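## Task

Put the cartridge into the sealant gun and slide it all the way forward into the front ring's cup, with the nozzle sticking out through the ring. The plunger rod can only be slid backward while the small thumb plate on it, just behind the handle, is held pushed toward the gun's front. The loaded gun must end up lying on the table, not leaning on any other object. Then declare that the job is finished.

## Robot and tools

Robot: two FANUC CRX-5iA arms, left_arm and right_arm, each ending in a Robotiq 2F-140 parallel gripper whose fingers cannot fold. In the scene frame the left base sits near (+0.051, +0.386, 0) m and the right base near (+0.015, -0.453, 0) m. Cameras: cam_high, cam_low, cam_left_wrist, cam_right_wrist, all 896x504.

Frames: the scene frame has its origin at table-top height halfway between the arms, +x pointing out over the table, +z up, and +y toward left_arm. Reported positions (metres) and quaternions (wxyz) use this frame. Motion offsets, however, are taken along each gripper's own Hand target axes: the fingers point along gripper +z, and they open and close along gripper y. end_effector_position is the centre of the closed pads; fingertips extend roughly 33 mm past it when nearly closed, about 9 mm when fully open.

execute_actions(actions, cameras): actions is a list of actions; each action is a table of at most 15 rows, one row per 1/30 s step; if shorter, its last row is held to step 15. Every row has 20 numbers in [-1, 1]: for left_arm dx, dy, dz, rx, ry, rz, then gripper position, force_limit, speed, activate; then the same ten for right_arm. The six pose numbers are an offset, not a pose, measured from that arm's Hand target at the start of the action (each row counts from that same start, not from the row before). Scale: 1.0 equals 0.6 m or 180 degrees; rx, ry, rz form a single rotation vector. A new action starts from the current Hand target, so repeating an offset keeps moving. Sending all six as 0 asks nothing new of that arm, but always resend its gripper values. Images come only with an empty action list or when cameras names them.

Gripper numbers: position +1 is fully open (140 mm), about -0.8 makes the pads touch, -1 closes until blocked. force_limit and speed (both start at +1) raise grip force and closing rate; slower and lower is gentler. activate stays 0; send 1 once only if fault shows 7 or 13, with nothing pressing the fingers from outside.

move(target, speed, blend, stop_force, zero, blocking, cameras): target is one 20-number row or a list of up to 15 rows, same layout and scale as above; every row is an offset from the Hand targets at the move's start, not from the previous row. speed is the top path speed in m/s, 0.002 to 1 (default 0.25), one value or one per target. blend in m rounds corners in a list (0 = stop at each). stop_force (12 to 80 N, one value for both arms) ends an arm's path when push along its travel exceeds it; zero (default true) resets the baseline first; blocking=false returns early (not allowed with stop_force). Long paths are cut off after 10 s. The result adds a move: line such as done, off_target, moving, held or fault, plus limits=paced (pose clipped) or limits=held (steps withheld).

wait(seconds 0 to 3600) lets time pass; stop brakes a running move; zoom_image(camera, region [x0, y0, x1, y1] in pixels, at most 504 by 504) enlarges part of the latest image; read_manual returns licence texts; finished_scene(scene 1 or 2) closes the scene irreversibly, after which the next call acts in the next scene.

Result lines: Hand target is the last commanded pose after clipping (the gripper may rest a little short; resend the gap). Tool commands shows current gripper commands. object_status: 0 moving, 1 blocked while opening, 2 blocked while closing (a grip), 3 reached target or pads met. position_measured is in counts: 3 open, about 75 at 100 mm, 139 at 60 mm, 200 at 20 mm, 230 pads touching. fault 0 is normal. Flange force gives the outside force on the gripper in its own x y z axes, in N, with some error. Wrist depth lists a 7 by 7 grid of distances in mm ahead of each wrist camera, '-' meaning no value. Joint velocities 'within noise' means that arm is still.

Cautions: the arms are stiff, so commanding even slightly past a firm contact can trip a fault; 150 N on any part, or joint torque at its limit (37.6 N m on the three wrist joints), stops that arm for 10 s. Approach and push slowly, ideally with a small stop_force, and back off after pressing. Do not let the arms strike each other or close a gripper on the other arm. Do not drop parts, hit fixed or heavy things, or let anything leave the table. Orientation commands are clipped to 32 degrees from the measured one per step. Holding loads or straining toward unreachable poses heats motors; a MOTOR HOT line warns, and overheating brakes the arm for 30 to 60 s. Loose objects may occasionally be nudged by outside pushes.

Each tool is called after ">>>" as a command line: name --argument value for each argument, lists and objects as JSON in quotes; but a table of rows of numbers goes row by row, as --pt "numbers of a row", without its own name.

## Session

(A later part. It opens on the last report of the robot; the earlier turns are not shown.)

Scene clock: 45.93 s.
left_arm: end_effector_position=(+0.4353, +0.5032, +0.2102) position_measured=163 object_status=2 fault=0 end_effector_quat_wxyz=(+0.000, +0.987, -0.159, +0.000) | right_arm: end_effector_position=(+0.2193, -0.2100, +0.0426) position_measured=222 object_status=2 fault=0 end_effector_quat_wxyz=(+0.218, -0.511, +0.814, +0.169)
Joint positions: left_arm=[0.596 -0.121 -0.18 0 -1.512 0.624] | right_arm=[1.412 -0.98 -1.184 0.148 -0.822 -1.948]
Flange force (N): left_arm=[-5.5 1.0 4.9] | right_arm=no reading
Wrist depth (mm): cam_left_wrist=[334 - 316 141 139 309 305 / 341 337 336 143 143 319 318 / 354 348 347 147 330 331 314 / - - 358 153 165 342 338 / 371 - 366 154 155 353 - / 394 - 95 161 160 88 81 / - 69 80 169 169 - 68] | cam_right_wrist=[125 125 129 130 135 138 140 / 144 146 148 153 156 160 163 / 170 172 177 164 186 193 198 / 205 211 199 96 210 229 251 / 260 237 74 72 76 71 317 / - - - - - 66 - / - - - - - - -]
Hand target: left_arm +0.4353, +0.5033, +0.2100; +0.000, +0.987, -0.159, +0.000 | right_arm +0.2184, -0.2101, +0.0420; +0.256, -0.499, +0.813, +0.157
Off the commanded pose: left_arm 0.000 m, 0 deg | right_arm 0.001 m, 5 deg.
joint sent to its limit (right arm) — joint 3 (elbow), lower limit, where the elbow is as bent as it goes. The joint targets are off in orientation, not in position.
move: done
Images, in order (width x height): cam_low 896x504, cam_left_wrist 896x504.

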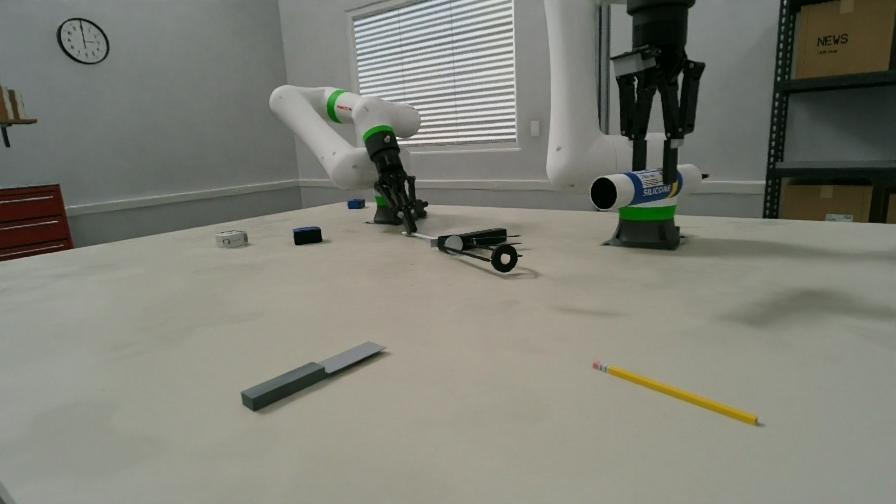

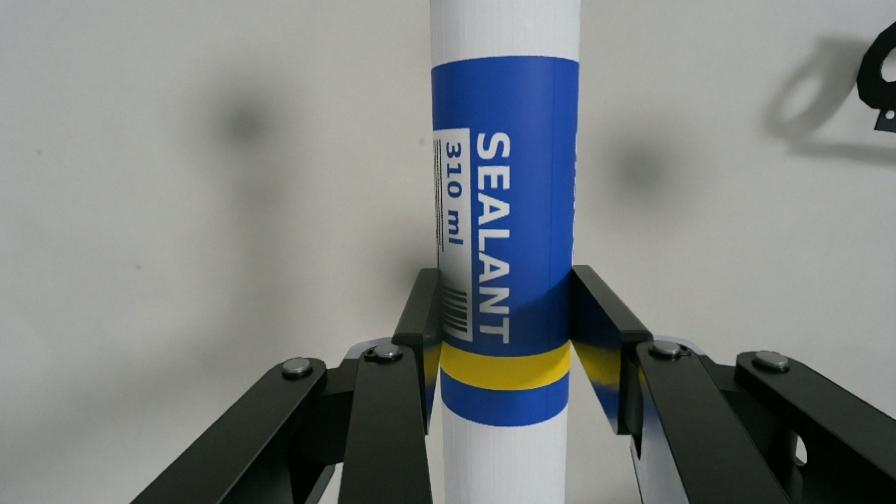

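>>> move --target '[0.1077,0.730,0.0167,0,0,0.548,-1,0.5,-1,0,0,0,0,0,0,0,-1,0,-0.7,0]' --cameras '["cam_left_wrist","cam_high","cam_low"]' --speed 0.25

>>> zoom_image --camera "cam_low" --region '[370, 150, 570, 290]'

Scene clock: 52.83 s.
left_arm: end_effector_position=(+0.3589, +0.0672, +0.1999) position_measured=163 object_status=2 fault=0 end_effector_quat_wxyz=(+0.000, -0.523, +0.853, +0.000) | right_arm: end_effector_position=(+0.2193, -0.2100, +0.0426) position_measured=222 object_status=2 fault=0 end_effector_quat_wxyz=(+0.218, -0.511, +0.814, +0.169)
Joint positions: left_arm=[-0.536 -0.012 -0.102 0 -1.481 0.034] | right_arm=[1.412 -0.98 -1.184 0.148 -0.822 -1.948]
Flange force (N): left_arm=[-3.0 4.5 5.1] | right_arm=no reading
Wrist depth (mm): cam_left_wrist=[321 316 311 138 138 300 297 / 331 332 327 144 151 280 304 / 342 - - 147 147 - - / - 348 346 154 153 323 322 / - 371 357 154 156 117 - / - - 95 161 160 88 81 / - 69 80 168 167 - 68] | cam_right_wrist=[125 125 129 130 135 138 140 / 144 147 148 153 156 160 163 / 170 172 177 164 186 193 198 / 204 211 199 96 210 229 250 / 259 238 74 73 76 71 317 / - - - - - 66 - / - - - - - - -]
Hand target: left_arm +0.3588, +0.0672, +0.1998; +0.000, -0.523, +0.853, +0.000 | right_arm +0.2184, -0.2101, +0.0420; +0.256, -0.499, +0.813, +0.157
Off the commanded pose: left_arm 0.000 m, 0 deg | right_arm 0.001 m, 5 deg.
joint sent to its limit (right arm) — joint 3 (elbow), lower limit, where the elbow is as bent as it goes. The joint targets are off in orientation, not in position.
move: done
Images, in order (width x height): cam_high 896x504, cam_low 896x504, cam_left_wrist 896x504.

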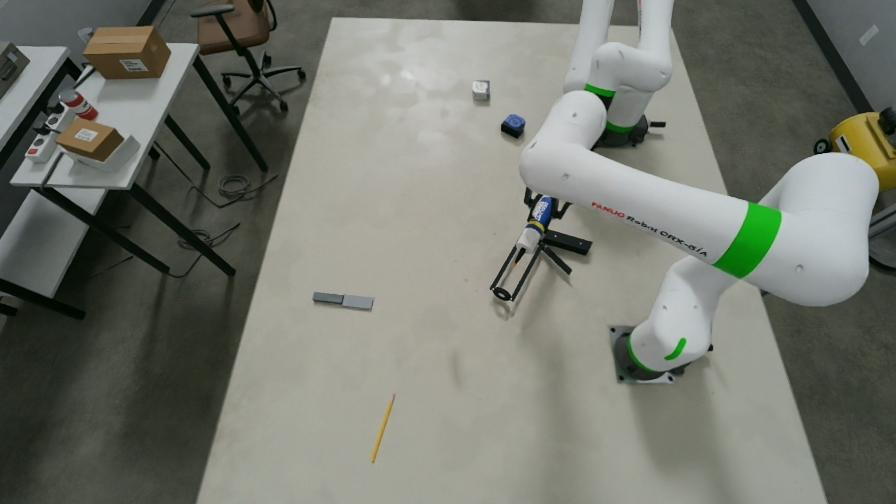

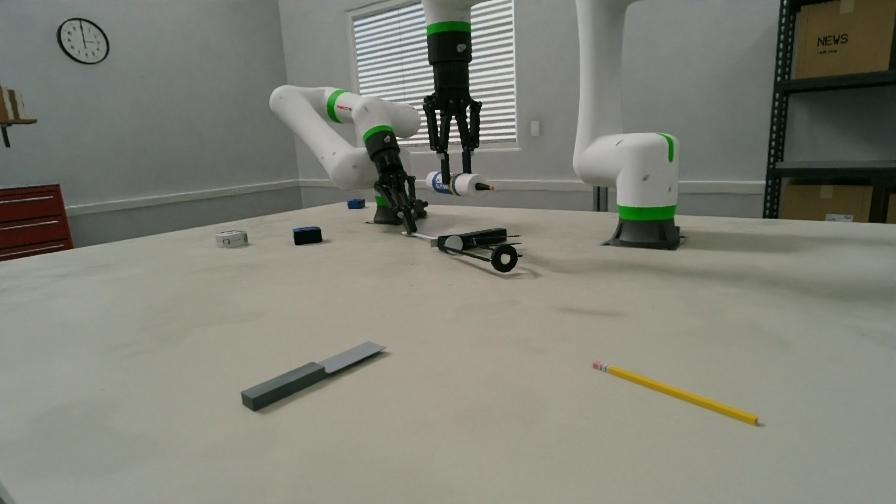

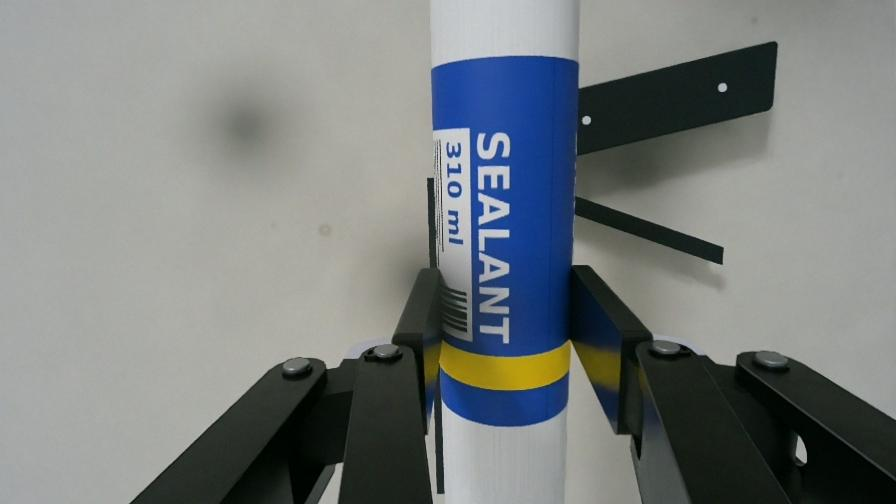

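Scaled by 2.520 from the camera's image (finer frame: 1280x720).

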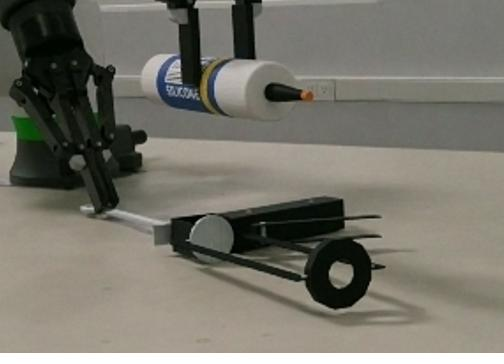

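>>> move --target '[-0.0083,-0.0033,0.133,0,0.0833,-0.004,-1,0.5,-1,0,0,0,0,0,0,0,-1,0,-0.7,0]' --cameras '["cam_left_wrist","cam_low"]' --speed 0.12

>>> zoom_image --camera "cam_low" --region '[400, 180, 550, 290]'

Scene clock: 56.07 s.
left_arm: end_effector_position=(+0.3628, +0.0708, +0.1201) position_measured=163 object_status=2 fault=0 end_effector_quat_wxyz=(-0.111, -0.524, +0.842, -0.068) | right_arm: end_effector_position=(+0.2193, -0.2100, +0.0426) position_measured=222 object_status=2 fault=0 end_effector_quat_wxyz=(+0.218, -0.511, +0.814, +0.169)
Joint positions: left_arm=[-0.312 -0.019 -0.407 0.272 -1.243 -0.272] | right_arm=[1.412 -0.98 -1.184 0.148 -0.822 -1.948]
Flange force (N): left_arm=[-3.6 5.6 2.6] | right_arm=no reading
Wrist depth (mm): cam_left_wrist=[282 277 272 140 148 263 256 / - 275 272 143 152 227 227 / 279 277 270 152 227 228 254 / 271 272 267 153 157 256 253 / 275 271 267 154 156 225 239 / 273 272 95 161 160 88 86 / 272 69 80 169 169 - 68] | cam_right_wrist=[125 124 129 130 135 138 139 / 144 146 148 153 156 160 163 / 170 173 177 164 186 193 198 / 204 211 199 96 210 229 251 / 259 238 74 72 76 71 317 / - - - - - 66 - / - - - - - - -]
Hand target: left_arm +0.3628, +0.0708, +0.1200; -0.111, -0.524, +0.842, -0.068 | right_arm +0.2184, -0.2101, +0.0420; +0.256, -0.499, +0.813, +0.157
Off the commanded pose: left_arm 0.000 m, 0 deg | right_arm 0.001 m, 5 deg.
joint sent to its limit (right arm) — joint 3 (elbow), lower limit, where the elbow is as bent as it goes. The joint targets are off in orientation, not in position.
move: done
Images, in order (width x height): cam_low 896x504, cam_left_wrist 896x504.

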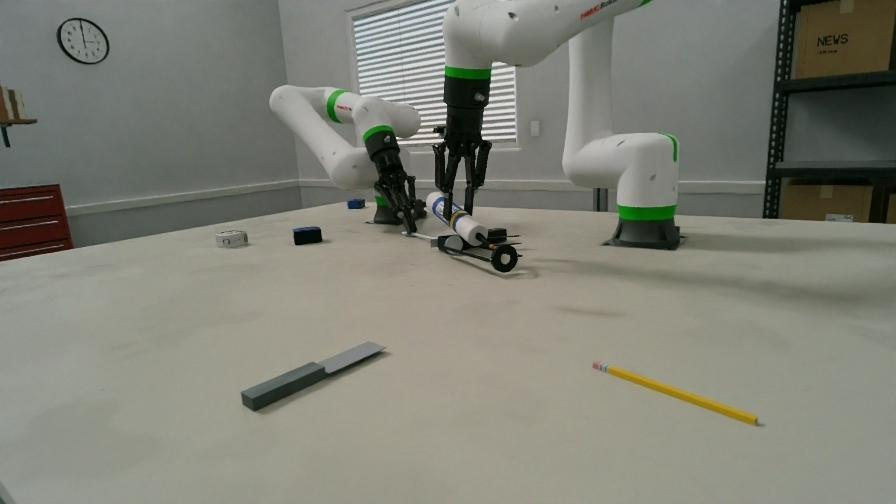

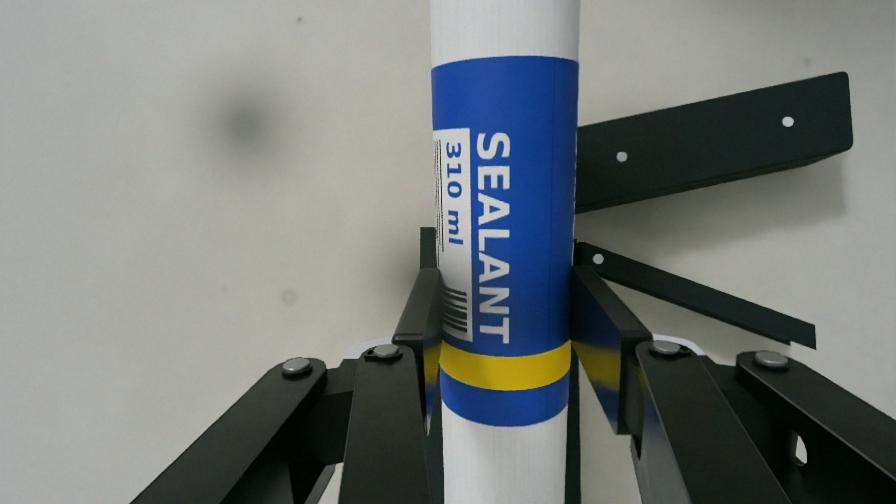

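Scaled by 3.360 from the camera's image (finer frame: 1280x720).

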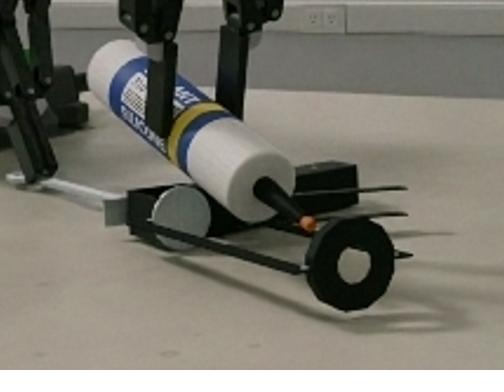

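>>> move --pt "-0.0418 0 0.0125 0 0 0 -1 0.5 -1 0 0 0 0 0 0 0 -1 0 -0.7 0" --pt "-0.080 0 0.0127 0 -0.0056 0 -1 0.5 -1 0 0 0 0 0 0 0 -1 0 -0.7 0" --cameras '["cam_left_wrist","cam_low"]' --speed 0.05

>>> zoom_image --camera "cam_low" --region '[400, 180, 550, 290]'

Scene clock: 59.67 s.
left_arm: end_effector_position=(+0.3824, +0.1106, +0.1003) position_measured=163 object_status=2 fault=0 end_effector_quat_wxyz=(-0.104, -0.524, +0.843, -0.063) | right_arm: end_effector_position=(+0.2193, -0.2100, +0.0426) position_measured=222 object_status=2 fault=0 end_effector_quat_wxyz=(+0.218, -0.511, +0.814, +0.169)
Joint positions: left_arm=[-0.217 -0.011 -0.438 0.249 -1.223 -0.366] | right_arm=[1.412 -0.98 -1.184 0.148 -0.822 -1.948]
Flange force (N): left_arm=[-3.1 4.8 2.8] | right_arm=no reading
Wrist depth (mm): cam_left_wrist=[258 250 251 141 148 207 206 / 258 254 251 146 151 239 236 / - 253 246 148 149 208 234 / 256 252 248 155 153 236 233 / 255 250 248 154 156 236 232 / - - 95 161 159 88 85 / - 69 80 169 171 - 68] | cam_right_wrist=[125 124 129 130 135 138 140 / 144 147 148 152 156 160 163 / 170 172 177 164 186 193 198 / 204 211 199 96 210 229 250 / 260 238 74 72 76 71 317 / - - - - - 66 - / - - - - - - -]
Hand target: left_arm +0.3825, +0.1106, +0.1003; -0.104, -0.524, +0.843, -0.063 | right_arm +0.2184, -0.2101, +0.0420; +0.256, -0.499, +0.813, +0.157
Off the commanded pose: left_arm 0.000 m, 0 deg | right_arm 0.001 m, 5 deg.
joint sent to its limit (right arm) — joint 3 (elbow), lower limit, where the elbow is as bent as it goes. The joint targets are off in orientation, not in position.
move: done
Images, in order (width x height): cam_low 896x504, cam_left_wrist 896x504.

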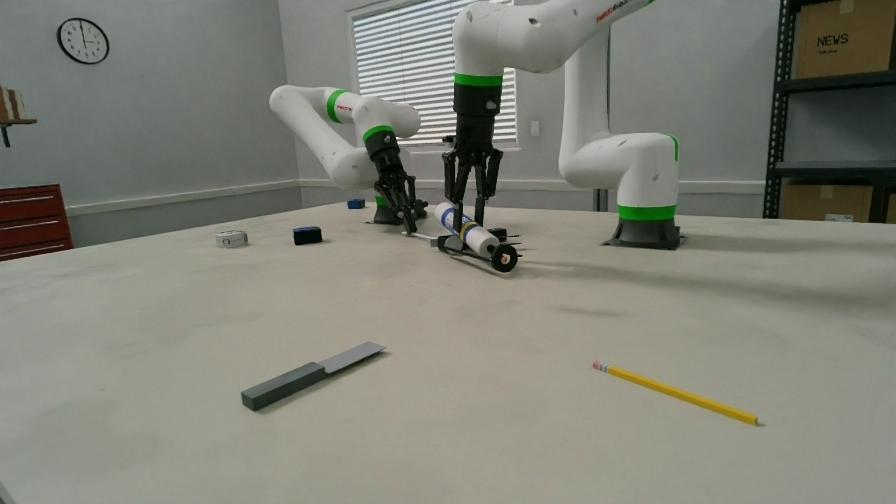

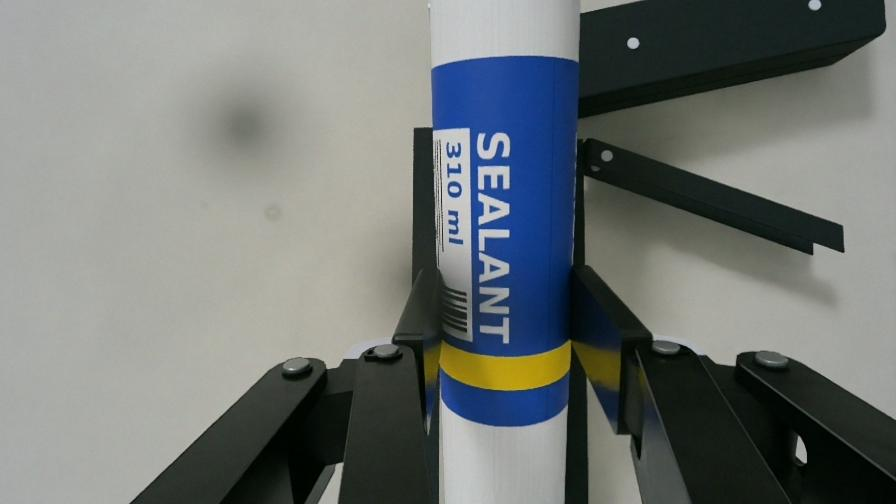

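Scaled by 3.360 from the camera's image (finer frame: 1280x720).

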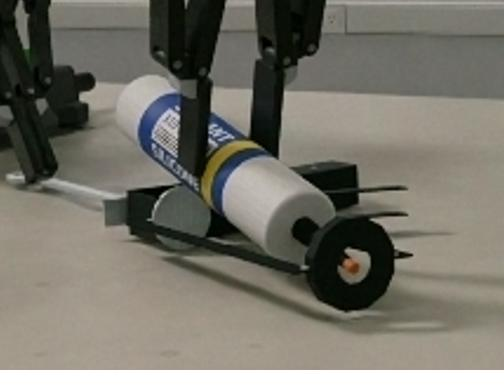

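>>> move --pt "-0.034 0.001 0.002 0 -0.0028 0 -1 0.5 -1 0 0 0 0 0 0 0 -1 0 -0.7 0" --pt "-0.0625 0.001 0.0046 0 -0.0056 0 -1 0.5 -1 0 0 0 0 0 0 0 -1 0 -0.7 0" --cameras '["cam_left_wrist","cam_low"]' --speed 0.03

>>> zoom_image --camera "cam_low" --region '[400, 180, 550, 290]'

Scene clock: 62.17 s.
left_arm: end_effector_position=(+0.3977, +0.1430, +0.0886) position_measured=163 object_status=2 fault=0 end_effector_quat_wxyz=(-0.096, -0.525, +0.844, -0.059) | right_arm: end_effector_position=(+0.2193, -0.2100, +0.0426) position_measured=222 object_status=2 fault=0 end_effector_quat_wxyz=(+0.218, -0.511, +0.814, +0.169)
Joint positions: left_arm=[-0.145 -0.003 -0.449 0.227 -1.213 -0.433] | right_arm=[1.412 -0.98 -1.184 0.148 -0.822 -1.948]
Flange force (N): left_arm=[-2.3 4.5 2.1] | right_arm=no reading
Wrist depth (mm): cam_left_wrist=[244 238 236 141 149 225 222 / 243 240 237 148 152 213 222 / 244 236 236 152 205 226 222 / 243 239 235 156 165 226 222 / 240 240 237 154 156 224 222 / 241 240 95 160 160 88 86 / - 69 80 169 171 - 68] | cam_right_wrist=[125 124 129 130 135 138 140 / 144 147 148 153 156 161 163 / 170 172 177 164 186 193 198 / 204 211 199 96 211 229 250 / 261 238 74 72 76 71 315 / - - - - - 66 - / - - - - - - -]
Hand target: left_arm +0.3977, +0.1430, +0.0885; -0.096, -0.525, +0.844, -0.059 | right_arm +0.2184, -0.2101, +0.0420; +0.256, -0.499, +0.813, +0.157
Off the commanded pose: left_arm 0.000 m, 0 deg | right_arm 0.001 m, 5 deg.
joint sent to its limit (right arm) — joint 3 (elbow), lower limit, where the elbow is as bent as it goes. The joint targets are off in orientation, not in position.
move: done
Images, in order (width x height): cam_low 896x504, cam_left_wrist 896x504.

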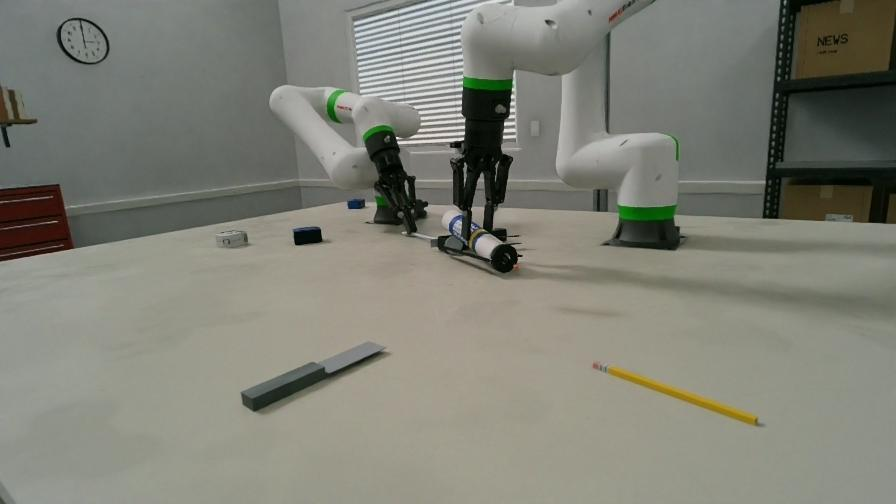

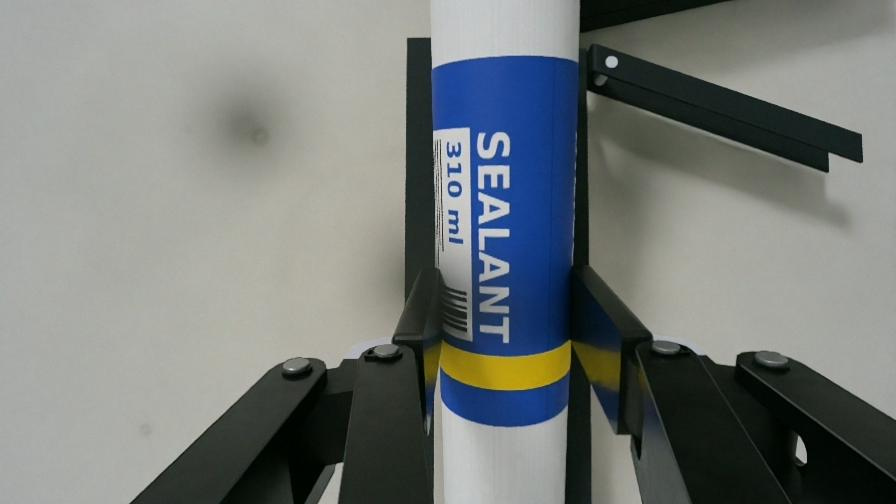

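Scaled by 3.360 from the camera's image (finer frame: 1280x720).

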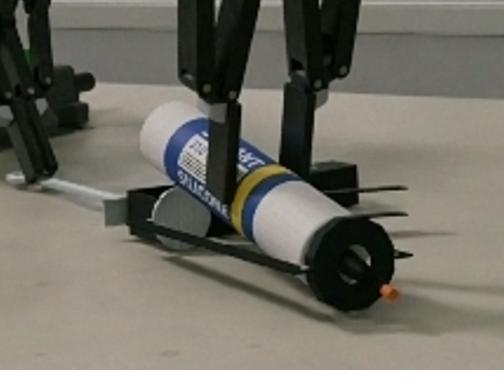

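>>> move --pt "0 0.0025 0 0 0 -0.0065 -1 0.5 -1 0 0 0 0 0 0 0 -1 0 -0.7 0" --pt "0.002 0.0025 0.0203 0 -0.0333 -0.0065 -1 0.5 -1 0 0 0 0 0 0 0 -1 0 -0.7 0" --cameras '["cam_left_wrist","cam_low"]' --speed 0.02

>>> zoom_image --camera "cam_low" --region '[400, 180, 550, 290]'

Scene clock: 66.83 s.
left_arm: end_effector_position=(+0.3946, +0.1401, +0.0770) position_measured=163 object_status=2 fault=0 end_effector_quat_wxyz=(-0.053, -0.536, +0.842, -0.030) | right_arm: end_effector_position=(+0.2194, -0.2100, +0.0426) position_measured=222 object_status=2 fault=0 end_effector_quat_wxyz=(+0.218, -0.511, +0.814, +0.169)
Joint positions: left_arm=[-0.235 0 -0.429 0.127 -1.178 -0.284] | right_arm=[1.412 -0.98 -1.184 0.148 -0.822 -1.948]
Flange force (N): left_arm=[-4.6 3.7 -97.8] | right_arm=no reading
Wrist depth (mm): cam_left_wrist=[219 216 214 134 135 203 202 / 223 220 216 139 141 208 177 / 225 223 220 145 147 210 207 / 230 226 223 152 157 213 211 / 229 230 221 151 152 216 214 / - 233 95 161 159 88 86 / 240 69 80 171 173 - 68] | cam_right_wrist=[126 125 129 130 135 138 140 / 144 147 148 152 156 161 165 / 171 173 178 157 187 194 200 / 206 211 199 96 211 230 251 / 263 239 74 72 76 71 319 / - - - - - 66 - / - - - - - - -]
Hand target: left_arm +0.3946, +0.1401, +0.0770; -0.053, -0.536, +0.842, -0.030 | right_arm +0.2184, -0.2101, +0.0420; +0.256, -0.499, +0.813, +0.157
Off the commanded pose: left_arm 0.000 m, 0 deg | right_arm 0.001 m, 5 deg.
joint sent to its limit (right arm) — joint 3 (elbow), lower limit, where the elbow is as bent as it goes. The joint targets are off in orientation, not in position.
move: done
Images, in order (width x height): cam_low 896x504, cam_left_wrist 896x504.

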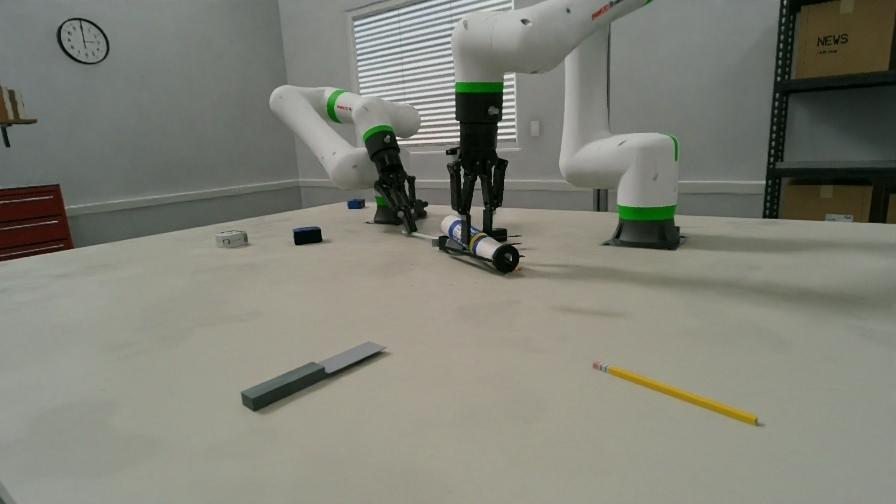

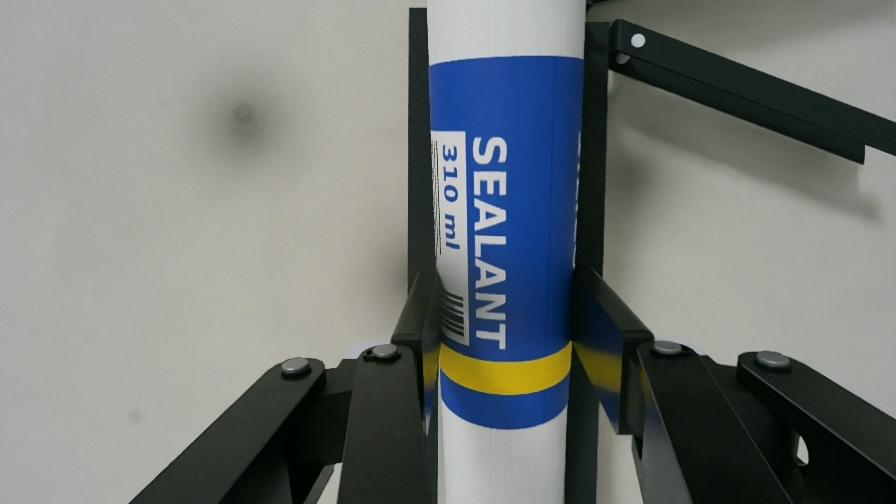

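Scaled by 3.360 from the camera's image (finer frame: 1280x720).

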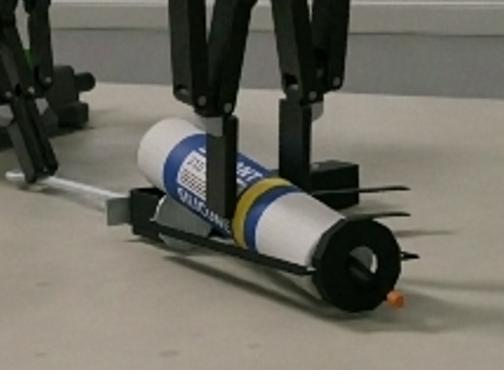

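>>> move --pt "-0.0042 0 -0.020 0 0.0333 0 -1 0.5 -1 0 0 0 0 0 0 0 -1 0 -0.7 0" --pt "-0.0125 0 -0.0208 0 0.0333 0 -1 0.5 -1 0 0 0 0 0 0 0 -1 0 -0.7 0" --cameras '["cam_left_wrist","cam_low"]' --speed 0.02

>>> zoom_image --camera "cam_low" --region '[400, 180, 550, 290]'

Scene clock: 71.07 s.
left_arm: end_effector_position=(+0.3985, +0.1482, +0.0885) position_measured=163 object_status=2 fault=0 end_effector_quat_wxyz=(-0.097, -0.533, +0.838, -0.058) | right_arm: end_effector_position=(+0.2193, -0.2100, +0.0426) position_measured=222 object_status=2 fault=0 end_effector_quat_wxyz=(+0.218, -0.511, +0.814, +0.169)
Joint positions: left_arm=[-0.131 -0.008 -0.453 0.226 -1.215 -0.426] | right_arm=[1.412 -0.98 -1.184 0.148 -0.822 -1.948]
Flange force (N): left_arm=[-2.1 4.7 1.3] | right_arm=no reading
Wrist depth (mm): cam_left_wrist=[242 240 236 138 142 226 224 / 239 239 236 143 149 214 221 / 245 - 236 147 158 226 222 / 240 237 236 152 165 226 223 / 242 239 235 152 153 225 221 / 242 239 95 160 159 88 86 / 241 69 80 169 171 - 68] | cam_right_wrist=[125 125 129 129 135 138 140 / 144 147 148 152 155 160 163 / 170 172 177 157 186 193 199 / 204 211 199 96 211 228 251 / 260 238 74 72 76 71 317 / - - - - - 66 - / - - - - - - -]
Hand target: left_arm +0.3985, +0.1482, +0.0884; -0.097, -0.533, +0.838, -0.058 | right_arm +0.2184, -0.2101, +0.0420; +0.256, -0.499, +0.813, +0.157
Off the commanded pose: left_arm 0.000 m, 0 deg | right_arm 0.001 m, 5 deg.
joint sent to its limit (right arm) — joint 3 (elbow), lower limit, where the elbow is as bent as it goes. The joint targets are off in orientation, not in position.
move: done
Images, in order (width x height): cam_low 896x504, cam_left_wrist 896x504.

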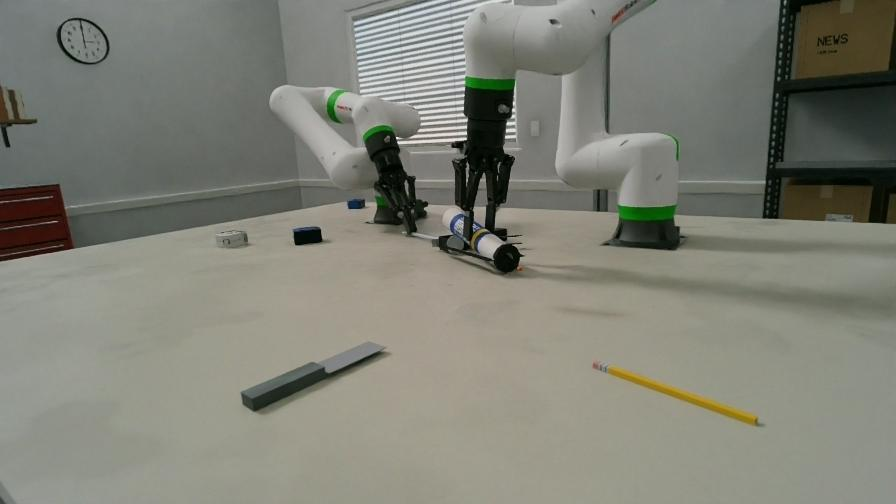

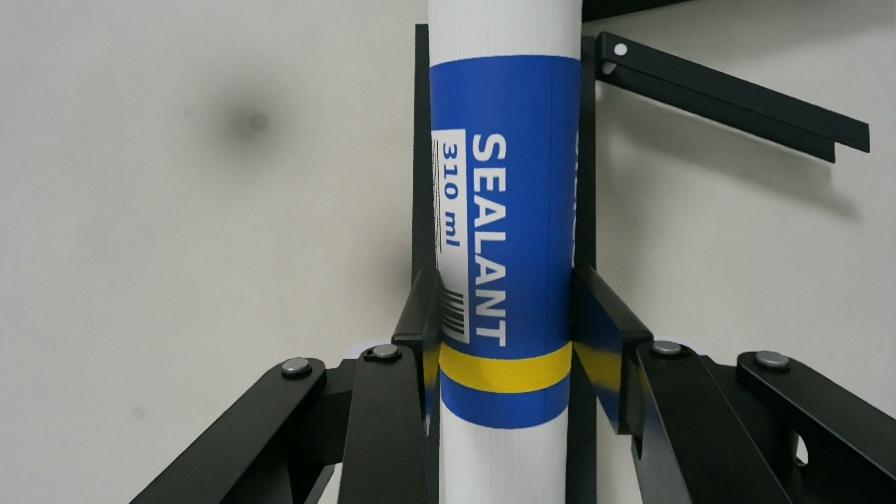

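Scaled by 3.360 from the camera's image (finer frame: 1280x720).

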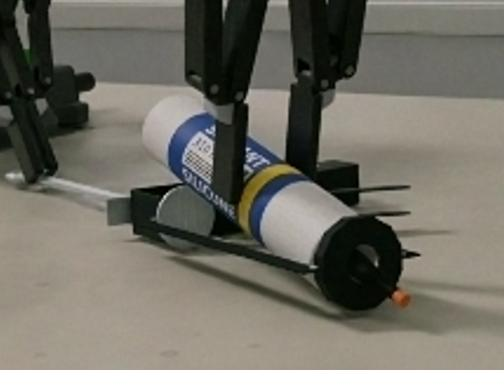

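>>> move --target '[-0.0162,0,-0.0038,0,0,0,-1,0.5,-1,0,0,0,0,0,0,0,-1,0,-0.7,0]' --stop_force 18 --cameras '["cam_left_wrist","cam_low"]' --speed 0.01

>>> zoom_image --camera "cam_low" --region '[400, 180, 550, 290]'

Scene clock: 73.10 s.
left_arm: end_effector_position=(+0.4027, +0.1573, +0.0885) position_measured=163 object_status=2 fault=0 end_effector_quat_wxyz=(-0.097, -0.533, +0.838, -0.058) | right_arm: end_effector_position=(+0.2193, -0.2100, +0.0426) position_measured=222 object_status=2 fault=0 end_effector_quat_wxyz=(+0.218, -0.511, +0.814, +0.169)
Joint positions: left_arm=[-0.107 -0.007 -0.451 0.223 -1.22 -0.448] | right_arm=[1.412 -0.98 -1.184 0.148 -0.822 -1.948]
Flange force (N): left_arm=[-2.8 6.0 2.3] | right_arm=no reading
Wrist depth (mm): cam_left_wrist=[243 240 236 137 140 197 225 / 243 240 236 142 148 226 212 / 242 239 236 146 157 227 225 / - 235 234 154 166 226 222 / 240 237 237 152 153 225 222 / 242 240 96 161 159 88 86 / 242 69 80 170 172 - 68] | cam_right_wrist=[125 124 129 129 135 138 140 / 144 146 148 152 156 160 163 / 170 172 177 157 186 193 198 / 204 211 199 96 211 229 251 / 260 238 74 72 76 71 317 / - - - - - 66 - / - - - - - - -]
Hand target: left_arm +0.4027, +0.1573, +0.0885; -0.097, -0.533, +0.838, -0.058 | right_arm +0.2184, -0.2101, +0.0420; +0.256, -0.499, +0.813, +0.157
Off the commanded pose: left_arm 0.000 m, 0 deg | right_arm 0.001 m, 5 deg.
joint sent to its limit (right arm) — joint 3 (elbow), lower limit, where the elbow is as bent as it goes. The joint targets are off in orientation, not in position.
move: done
Images, in order (width x height): cam_low 896x504, cam_left_wrist 896x504.

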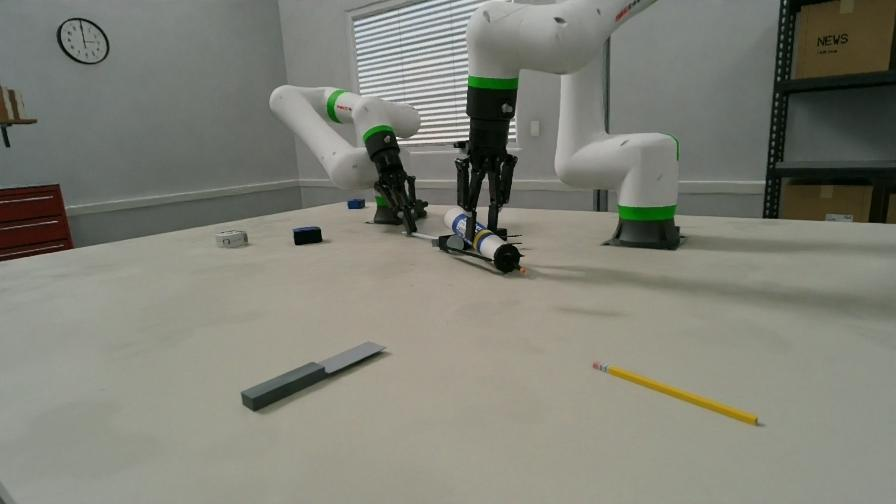

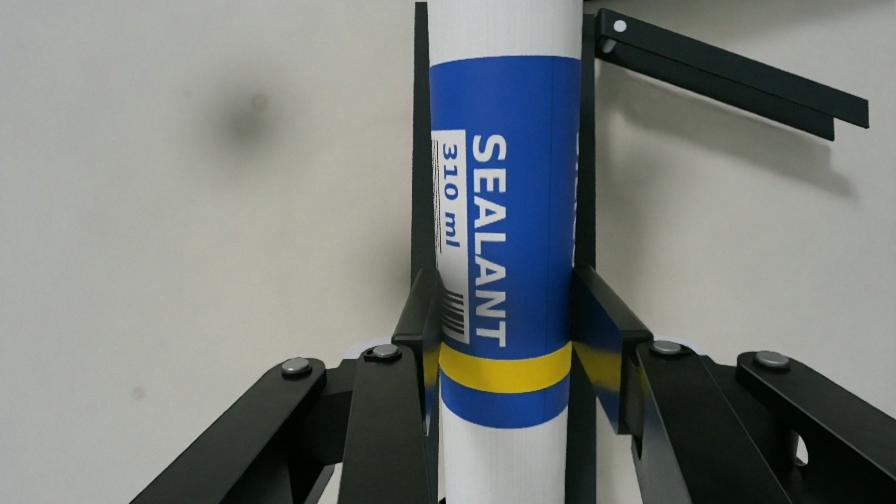

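Scaled by 3.360 from the camera's image (finer frame: 1280x720).

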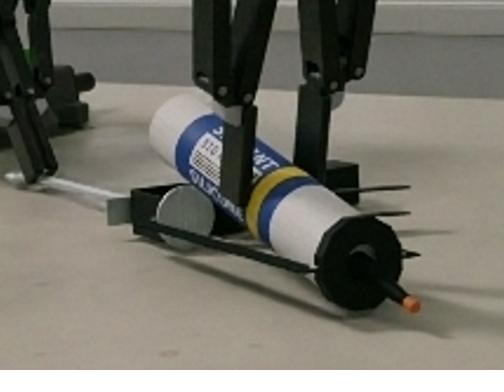

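>>> move --target '[0.003,0,0.010,0,-0.0167,0,-1,0.5,-1,0,0,0,0,0,0,0,-1,0,-0.7,0]' --cameras '["cam_left_wrist"]' --speed 0.02

Scene clock: 75.30 s.
left_arm: end_effector_position=(+0.4014, +0.1545, +0.0830) position_measured=163 object_status=2 fault=0 end_effector_quat_wxyz=(-0.075, -0.535, +0.841, -0.044) | right_arm: end_effector_position=(+0.2193, -0.2100, +0.0426) position_measured=222 object_status=2 fault=0 end_effector_quat_wxyz=(+0.218, -0.511, +0.814, +0.169)
Joint positions: left_arm=[-0.155 -0.006 -0.442 0.176 -1.2 -0.382] | right_arm=[1.412 -0.98 -1.184 0.148 -0.822 -1.948]
Flange force (N): left_arm=[-2.6 4.8 2.0] | right_arm=no reading
Wrist depth (mm): cam_left_wrist=[230 227 224 139 141 186 212 / 232 229 225 144 146 216 202 / 232 230 226 149 147 218 215 / 237 232 229 154 154 219 216 / 237 235 230 152 153 217 218 / 238 - 95 161 159 88 86 / - 69 80 169 172 - 68] | cam_right_wrist=[125 124 129 129 135 138 140 / 144 147 148 153 156 160 163 / 170 172 177 157 186 193 199 / 205 211 199 96 210 229 250 / 259 238 74 72 76 71 317 / - - - - - 66 - / - - - - - - -]
Hand target: left_arm +0.4014, +0.1545, +0.0830; -0.075, -0.535, +0.841, -0.044 | right_arm +0.2184, -0.2101, +0.0420; +0.256, -0.499, +0.813, +0.157
Off the commanded pose: left_arm 0.000 m, 0 deg | right_arm 0.001 m, 5 deg.
joint sent to its limit (right arm) — joint 3 (elbow), lower limit, where the elbow is as bent as it goes. The joint targets are off in orientation, not in position.
move: done

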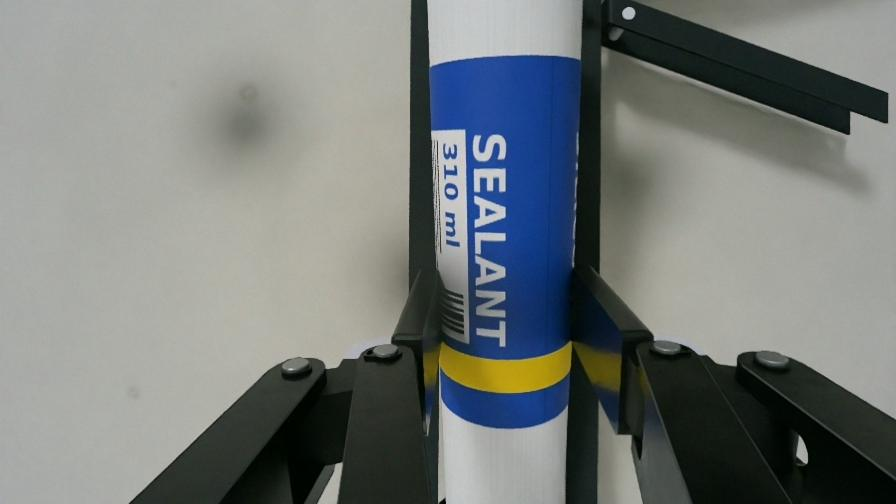

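>>> move --target '[0.003,0,0.010,0,-0.0167,0,-1,0.5,-1,0,0,0,0,0,0,0,-1,0,-0.7,0]' --cameras '["cam_low"]' --speed 0.02

>>> zoom_image --camera "cam_low" --region '[400, 180, 550, 290]'

Scene clock: 77.37 s.
left_arm: end_effector_position=(+0.4001, +0.1519, +0.0774) position_measured=163 object_status=2 fault=0 end_effector_quat_wxyz=(-0.053, -0.536, +0.842, -0.030) | right_arm: end_effector_position=(+0.2193, -0.2100, +0.0426) position_measured=222 object_status=2 fault=0 end_effector_quat_wxyz=(+0.218, -0.511, +0.814, +0.169)
Joint positions: left_arm=[-0.204 -0.002 -0.43 0.125 -1.183 -0.314] | right_arm=[1.412 -0.98 -1.184 0.148 -0.822 -1.948]
Flange force (N): left_arm=[-5.8 4.8 0.7] | right_arm=no reading
Wrist depth (mm): cam_left_wrist=[217 211 212 137 140 193 201 / 222 221 215 142 149 207 193 / 224 222 219 149 157 210 207 / 228 225 222 155 165 213 210 / 232 228 225 152 153 216 213 / 235 233 95 160 159 88 86 / 238 69 80 169 171 - 68] | cam_right_wrist=[125 125 129 129 135 138 140 / 144 147 148 152 155 160 163 / 170 172 177 157 186 193 198 / 205 211 199 96 211 228 251 / 259 238 74 72 76 71 316 / - - - - - 66 - / - - - - - - -]
Hand target: left_arm +0.4001, +0.1519, +0.0774; -0.053, -0.536, +0.842, -0.030 | right_arm +0.2184, -0.2101, +0.0420; +0.256, -0.499, +0.813, +0.157
Off the commanded pose: left_arm 0.000 m, 0 deg | right_arm 0.001 m, 5 deg.
joint sent to its limit (right arm) — joint 3 (elbow), lower limit, where the elbow is as bent as it goes. The joint targets are off in orientation, not in position.
move: done

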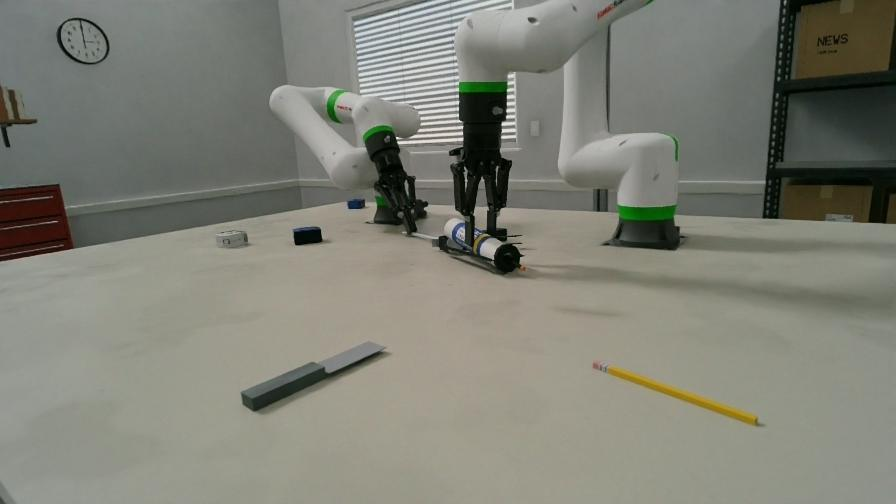

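Scaled by 3.360 from the camera's image (finer frame: 1280x720).

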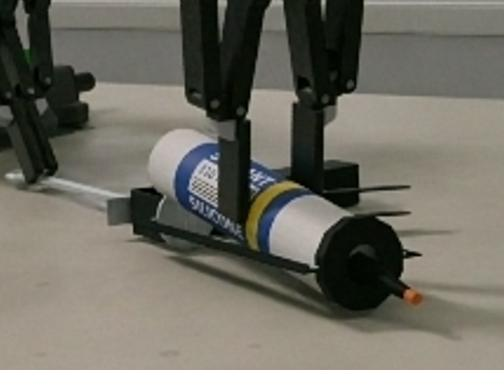

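>>> move --target '[0.0037,0,0.0128,0,-0.0222,0,-1,0.5,-1,0,0,0,0,0,0,0,-1,0,-0.7,0]' --cameras '["cam_left_wrist","cam_low"]' --speed 0.02

>>> zoom_image --camera "cam_low" --region '[400, 180, 550, 290]'

Scene clock: 79.80 s.
left_arm: end_effector_position=(+0.3988, +0.1491, +0.0701) position_measured=163 object_status=2 fault=0 end_effector_quat_wxyz=(-0.023, -0.536, +0.844, -0.011) | right_arm: end_effector_position=(+0.2193, -0.2100, +0.0426) position_measured=222 object_status=2 fault=0 end_effector_quat_wxyz=(+0.218, -0.511, +0.814, +0.169)
Joint positions: left_arm=[-0.27 0.009 -0.411 0.054 -1.167 -0.22] | right_arm=[1.412 -0.98 -1.184 0.148 -0.822 -1.948]
Flange force (N): left_arm=[-17.1 5.3 -2.5] | right_arm=no reading
Wrist depth (mm): cam_left_wrist=[203 201 - 140 142 179 161 / 207 205 204 143 149 195 193 / 213 210 208 148 158 200 197 / 218 216 213 156 150 205 202 / 220 222 218 152 153 209 206 / 233 227 95 160 159 88 81 / 236 69 80 169 171 - 68] | cam_right_wrist=[125 124 129 129 135 138 140 / 144 146 148 152 156 160 162 / 170 172 177 162 186 193 198 / 204 210 199 96 210 229 250 / 259 237 73 72 76 71 317 / - - - - - 66 - / - - - - - - -]
Hand target: left_arm +0.3988, +0.1491, +0.0701; -0.023, -0.536, +0.844, -0.011 | right_arm +0.2184, -0.2101, +0.0420; +0.256, -0.499, +0.813, +0.157
Off the commanded pose: left_arm 0.000 m, 0 deg | right_arm 0.001 m, 5 deg.
joint sent to its limit (right arm) — joint 3 (elbow), lower limit, where the elbow is as bent as it goes. The joint targets are off in orientation, not in position.
move: done
Images, in order (width x height): cam_low 896x504, cam_left_wrist 896x504.

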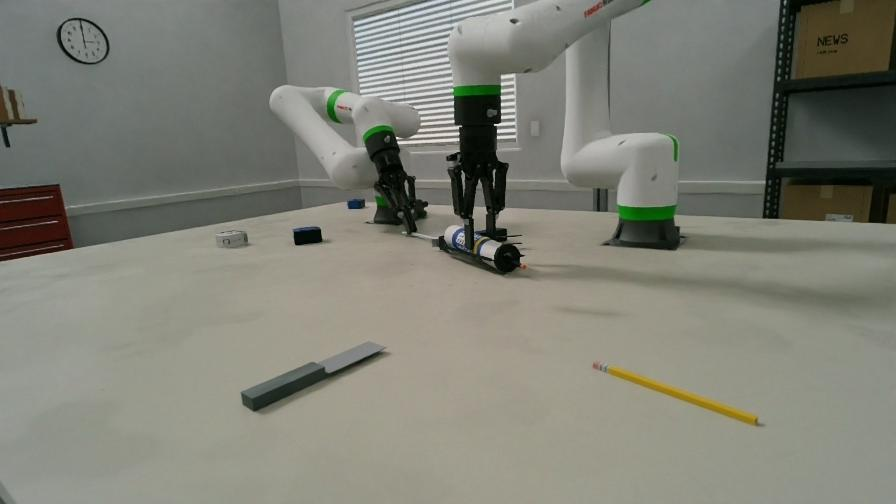

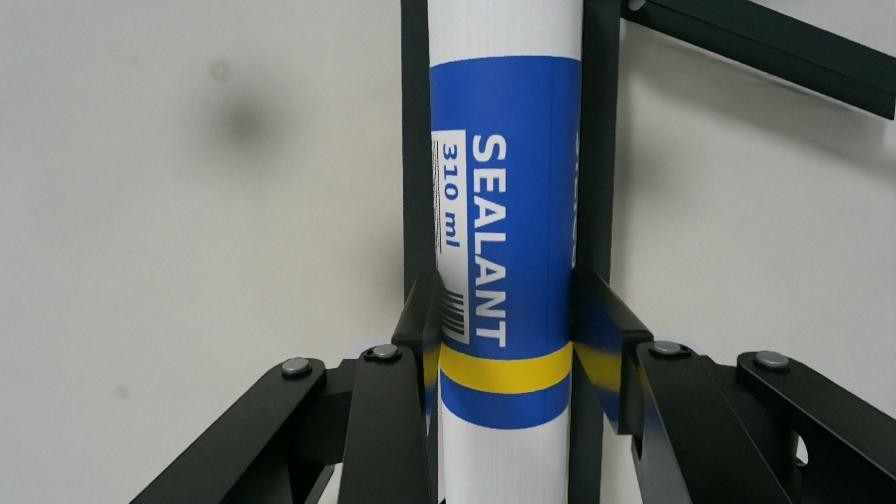

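Scaled by 3.360 from the camera's image (finer frame: 1280x720).

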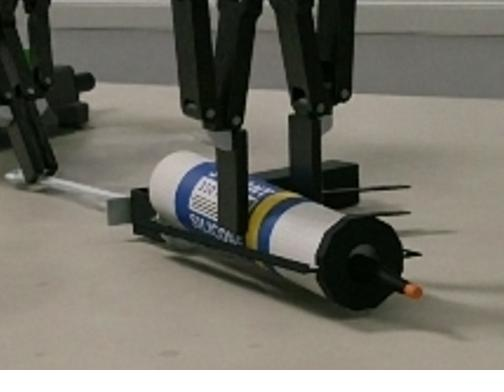

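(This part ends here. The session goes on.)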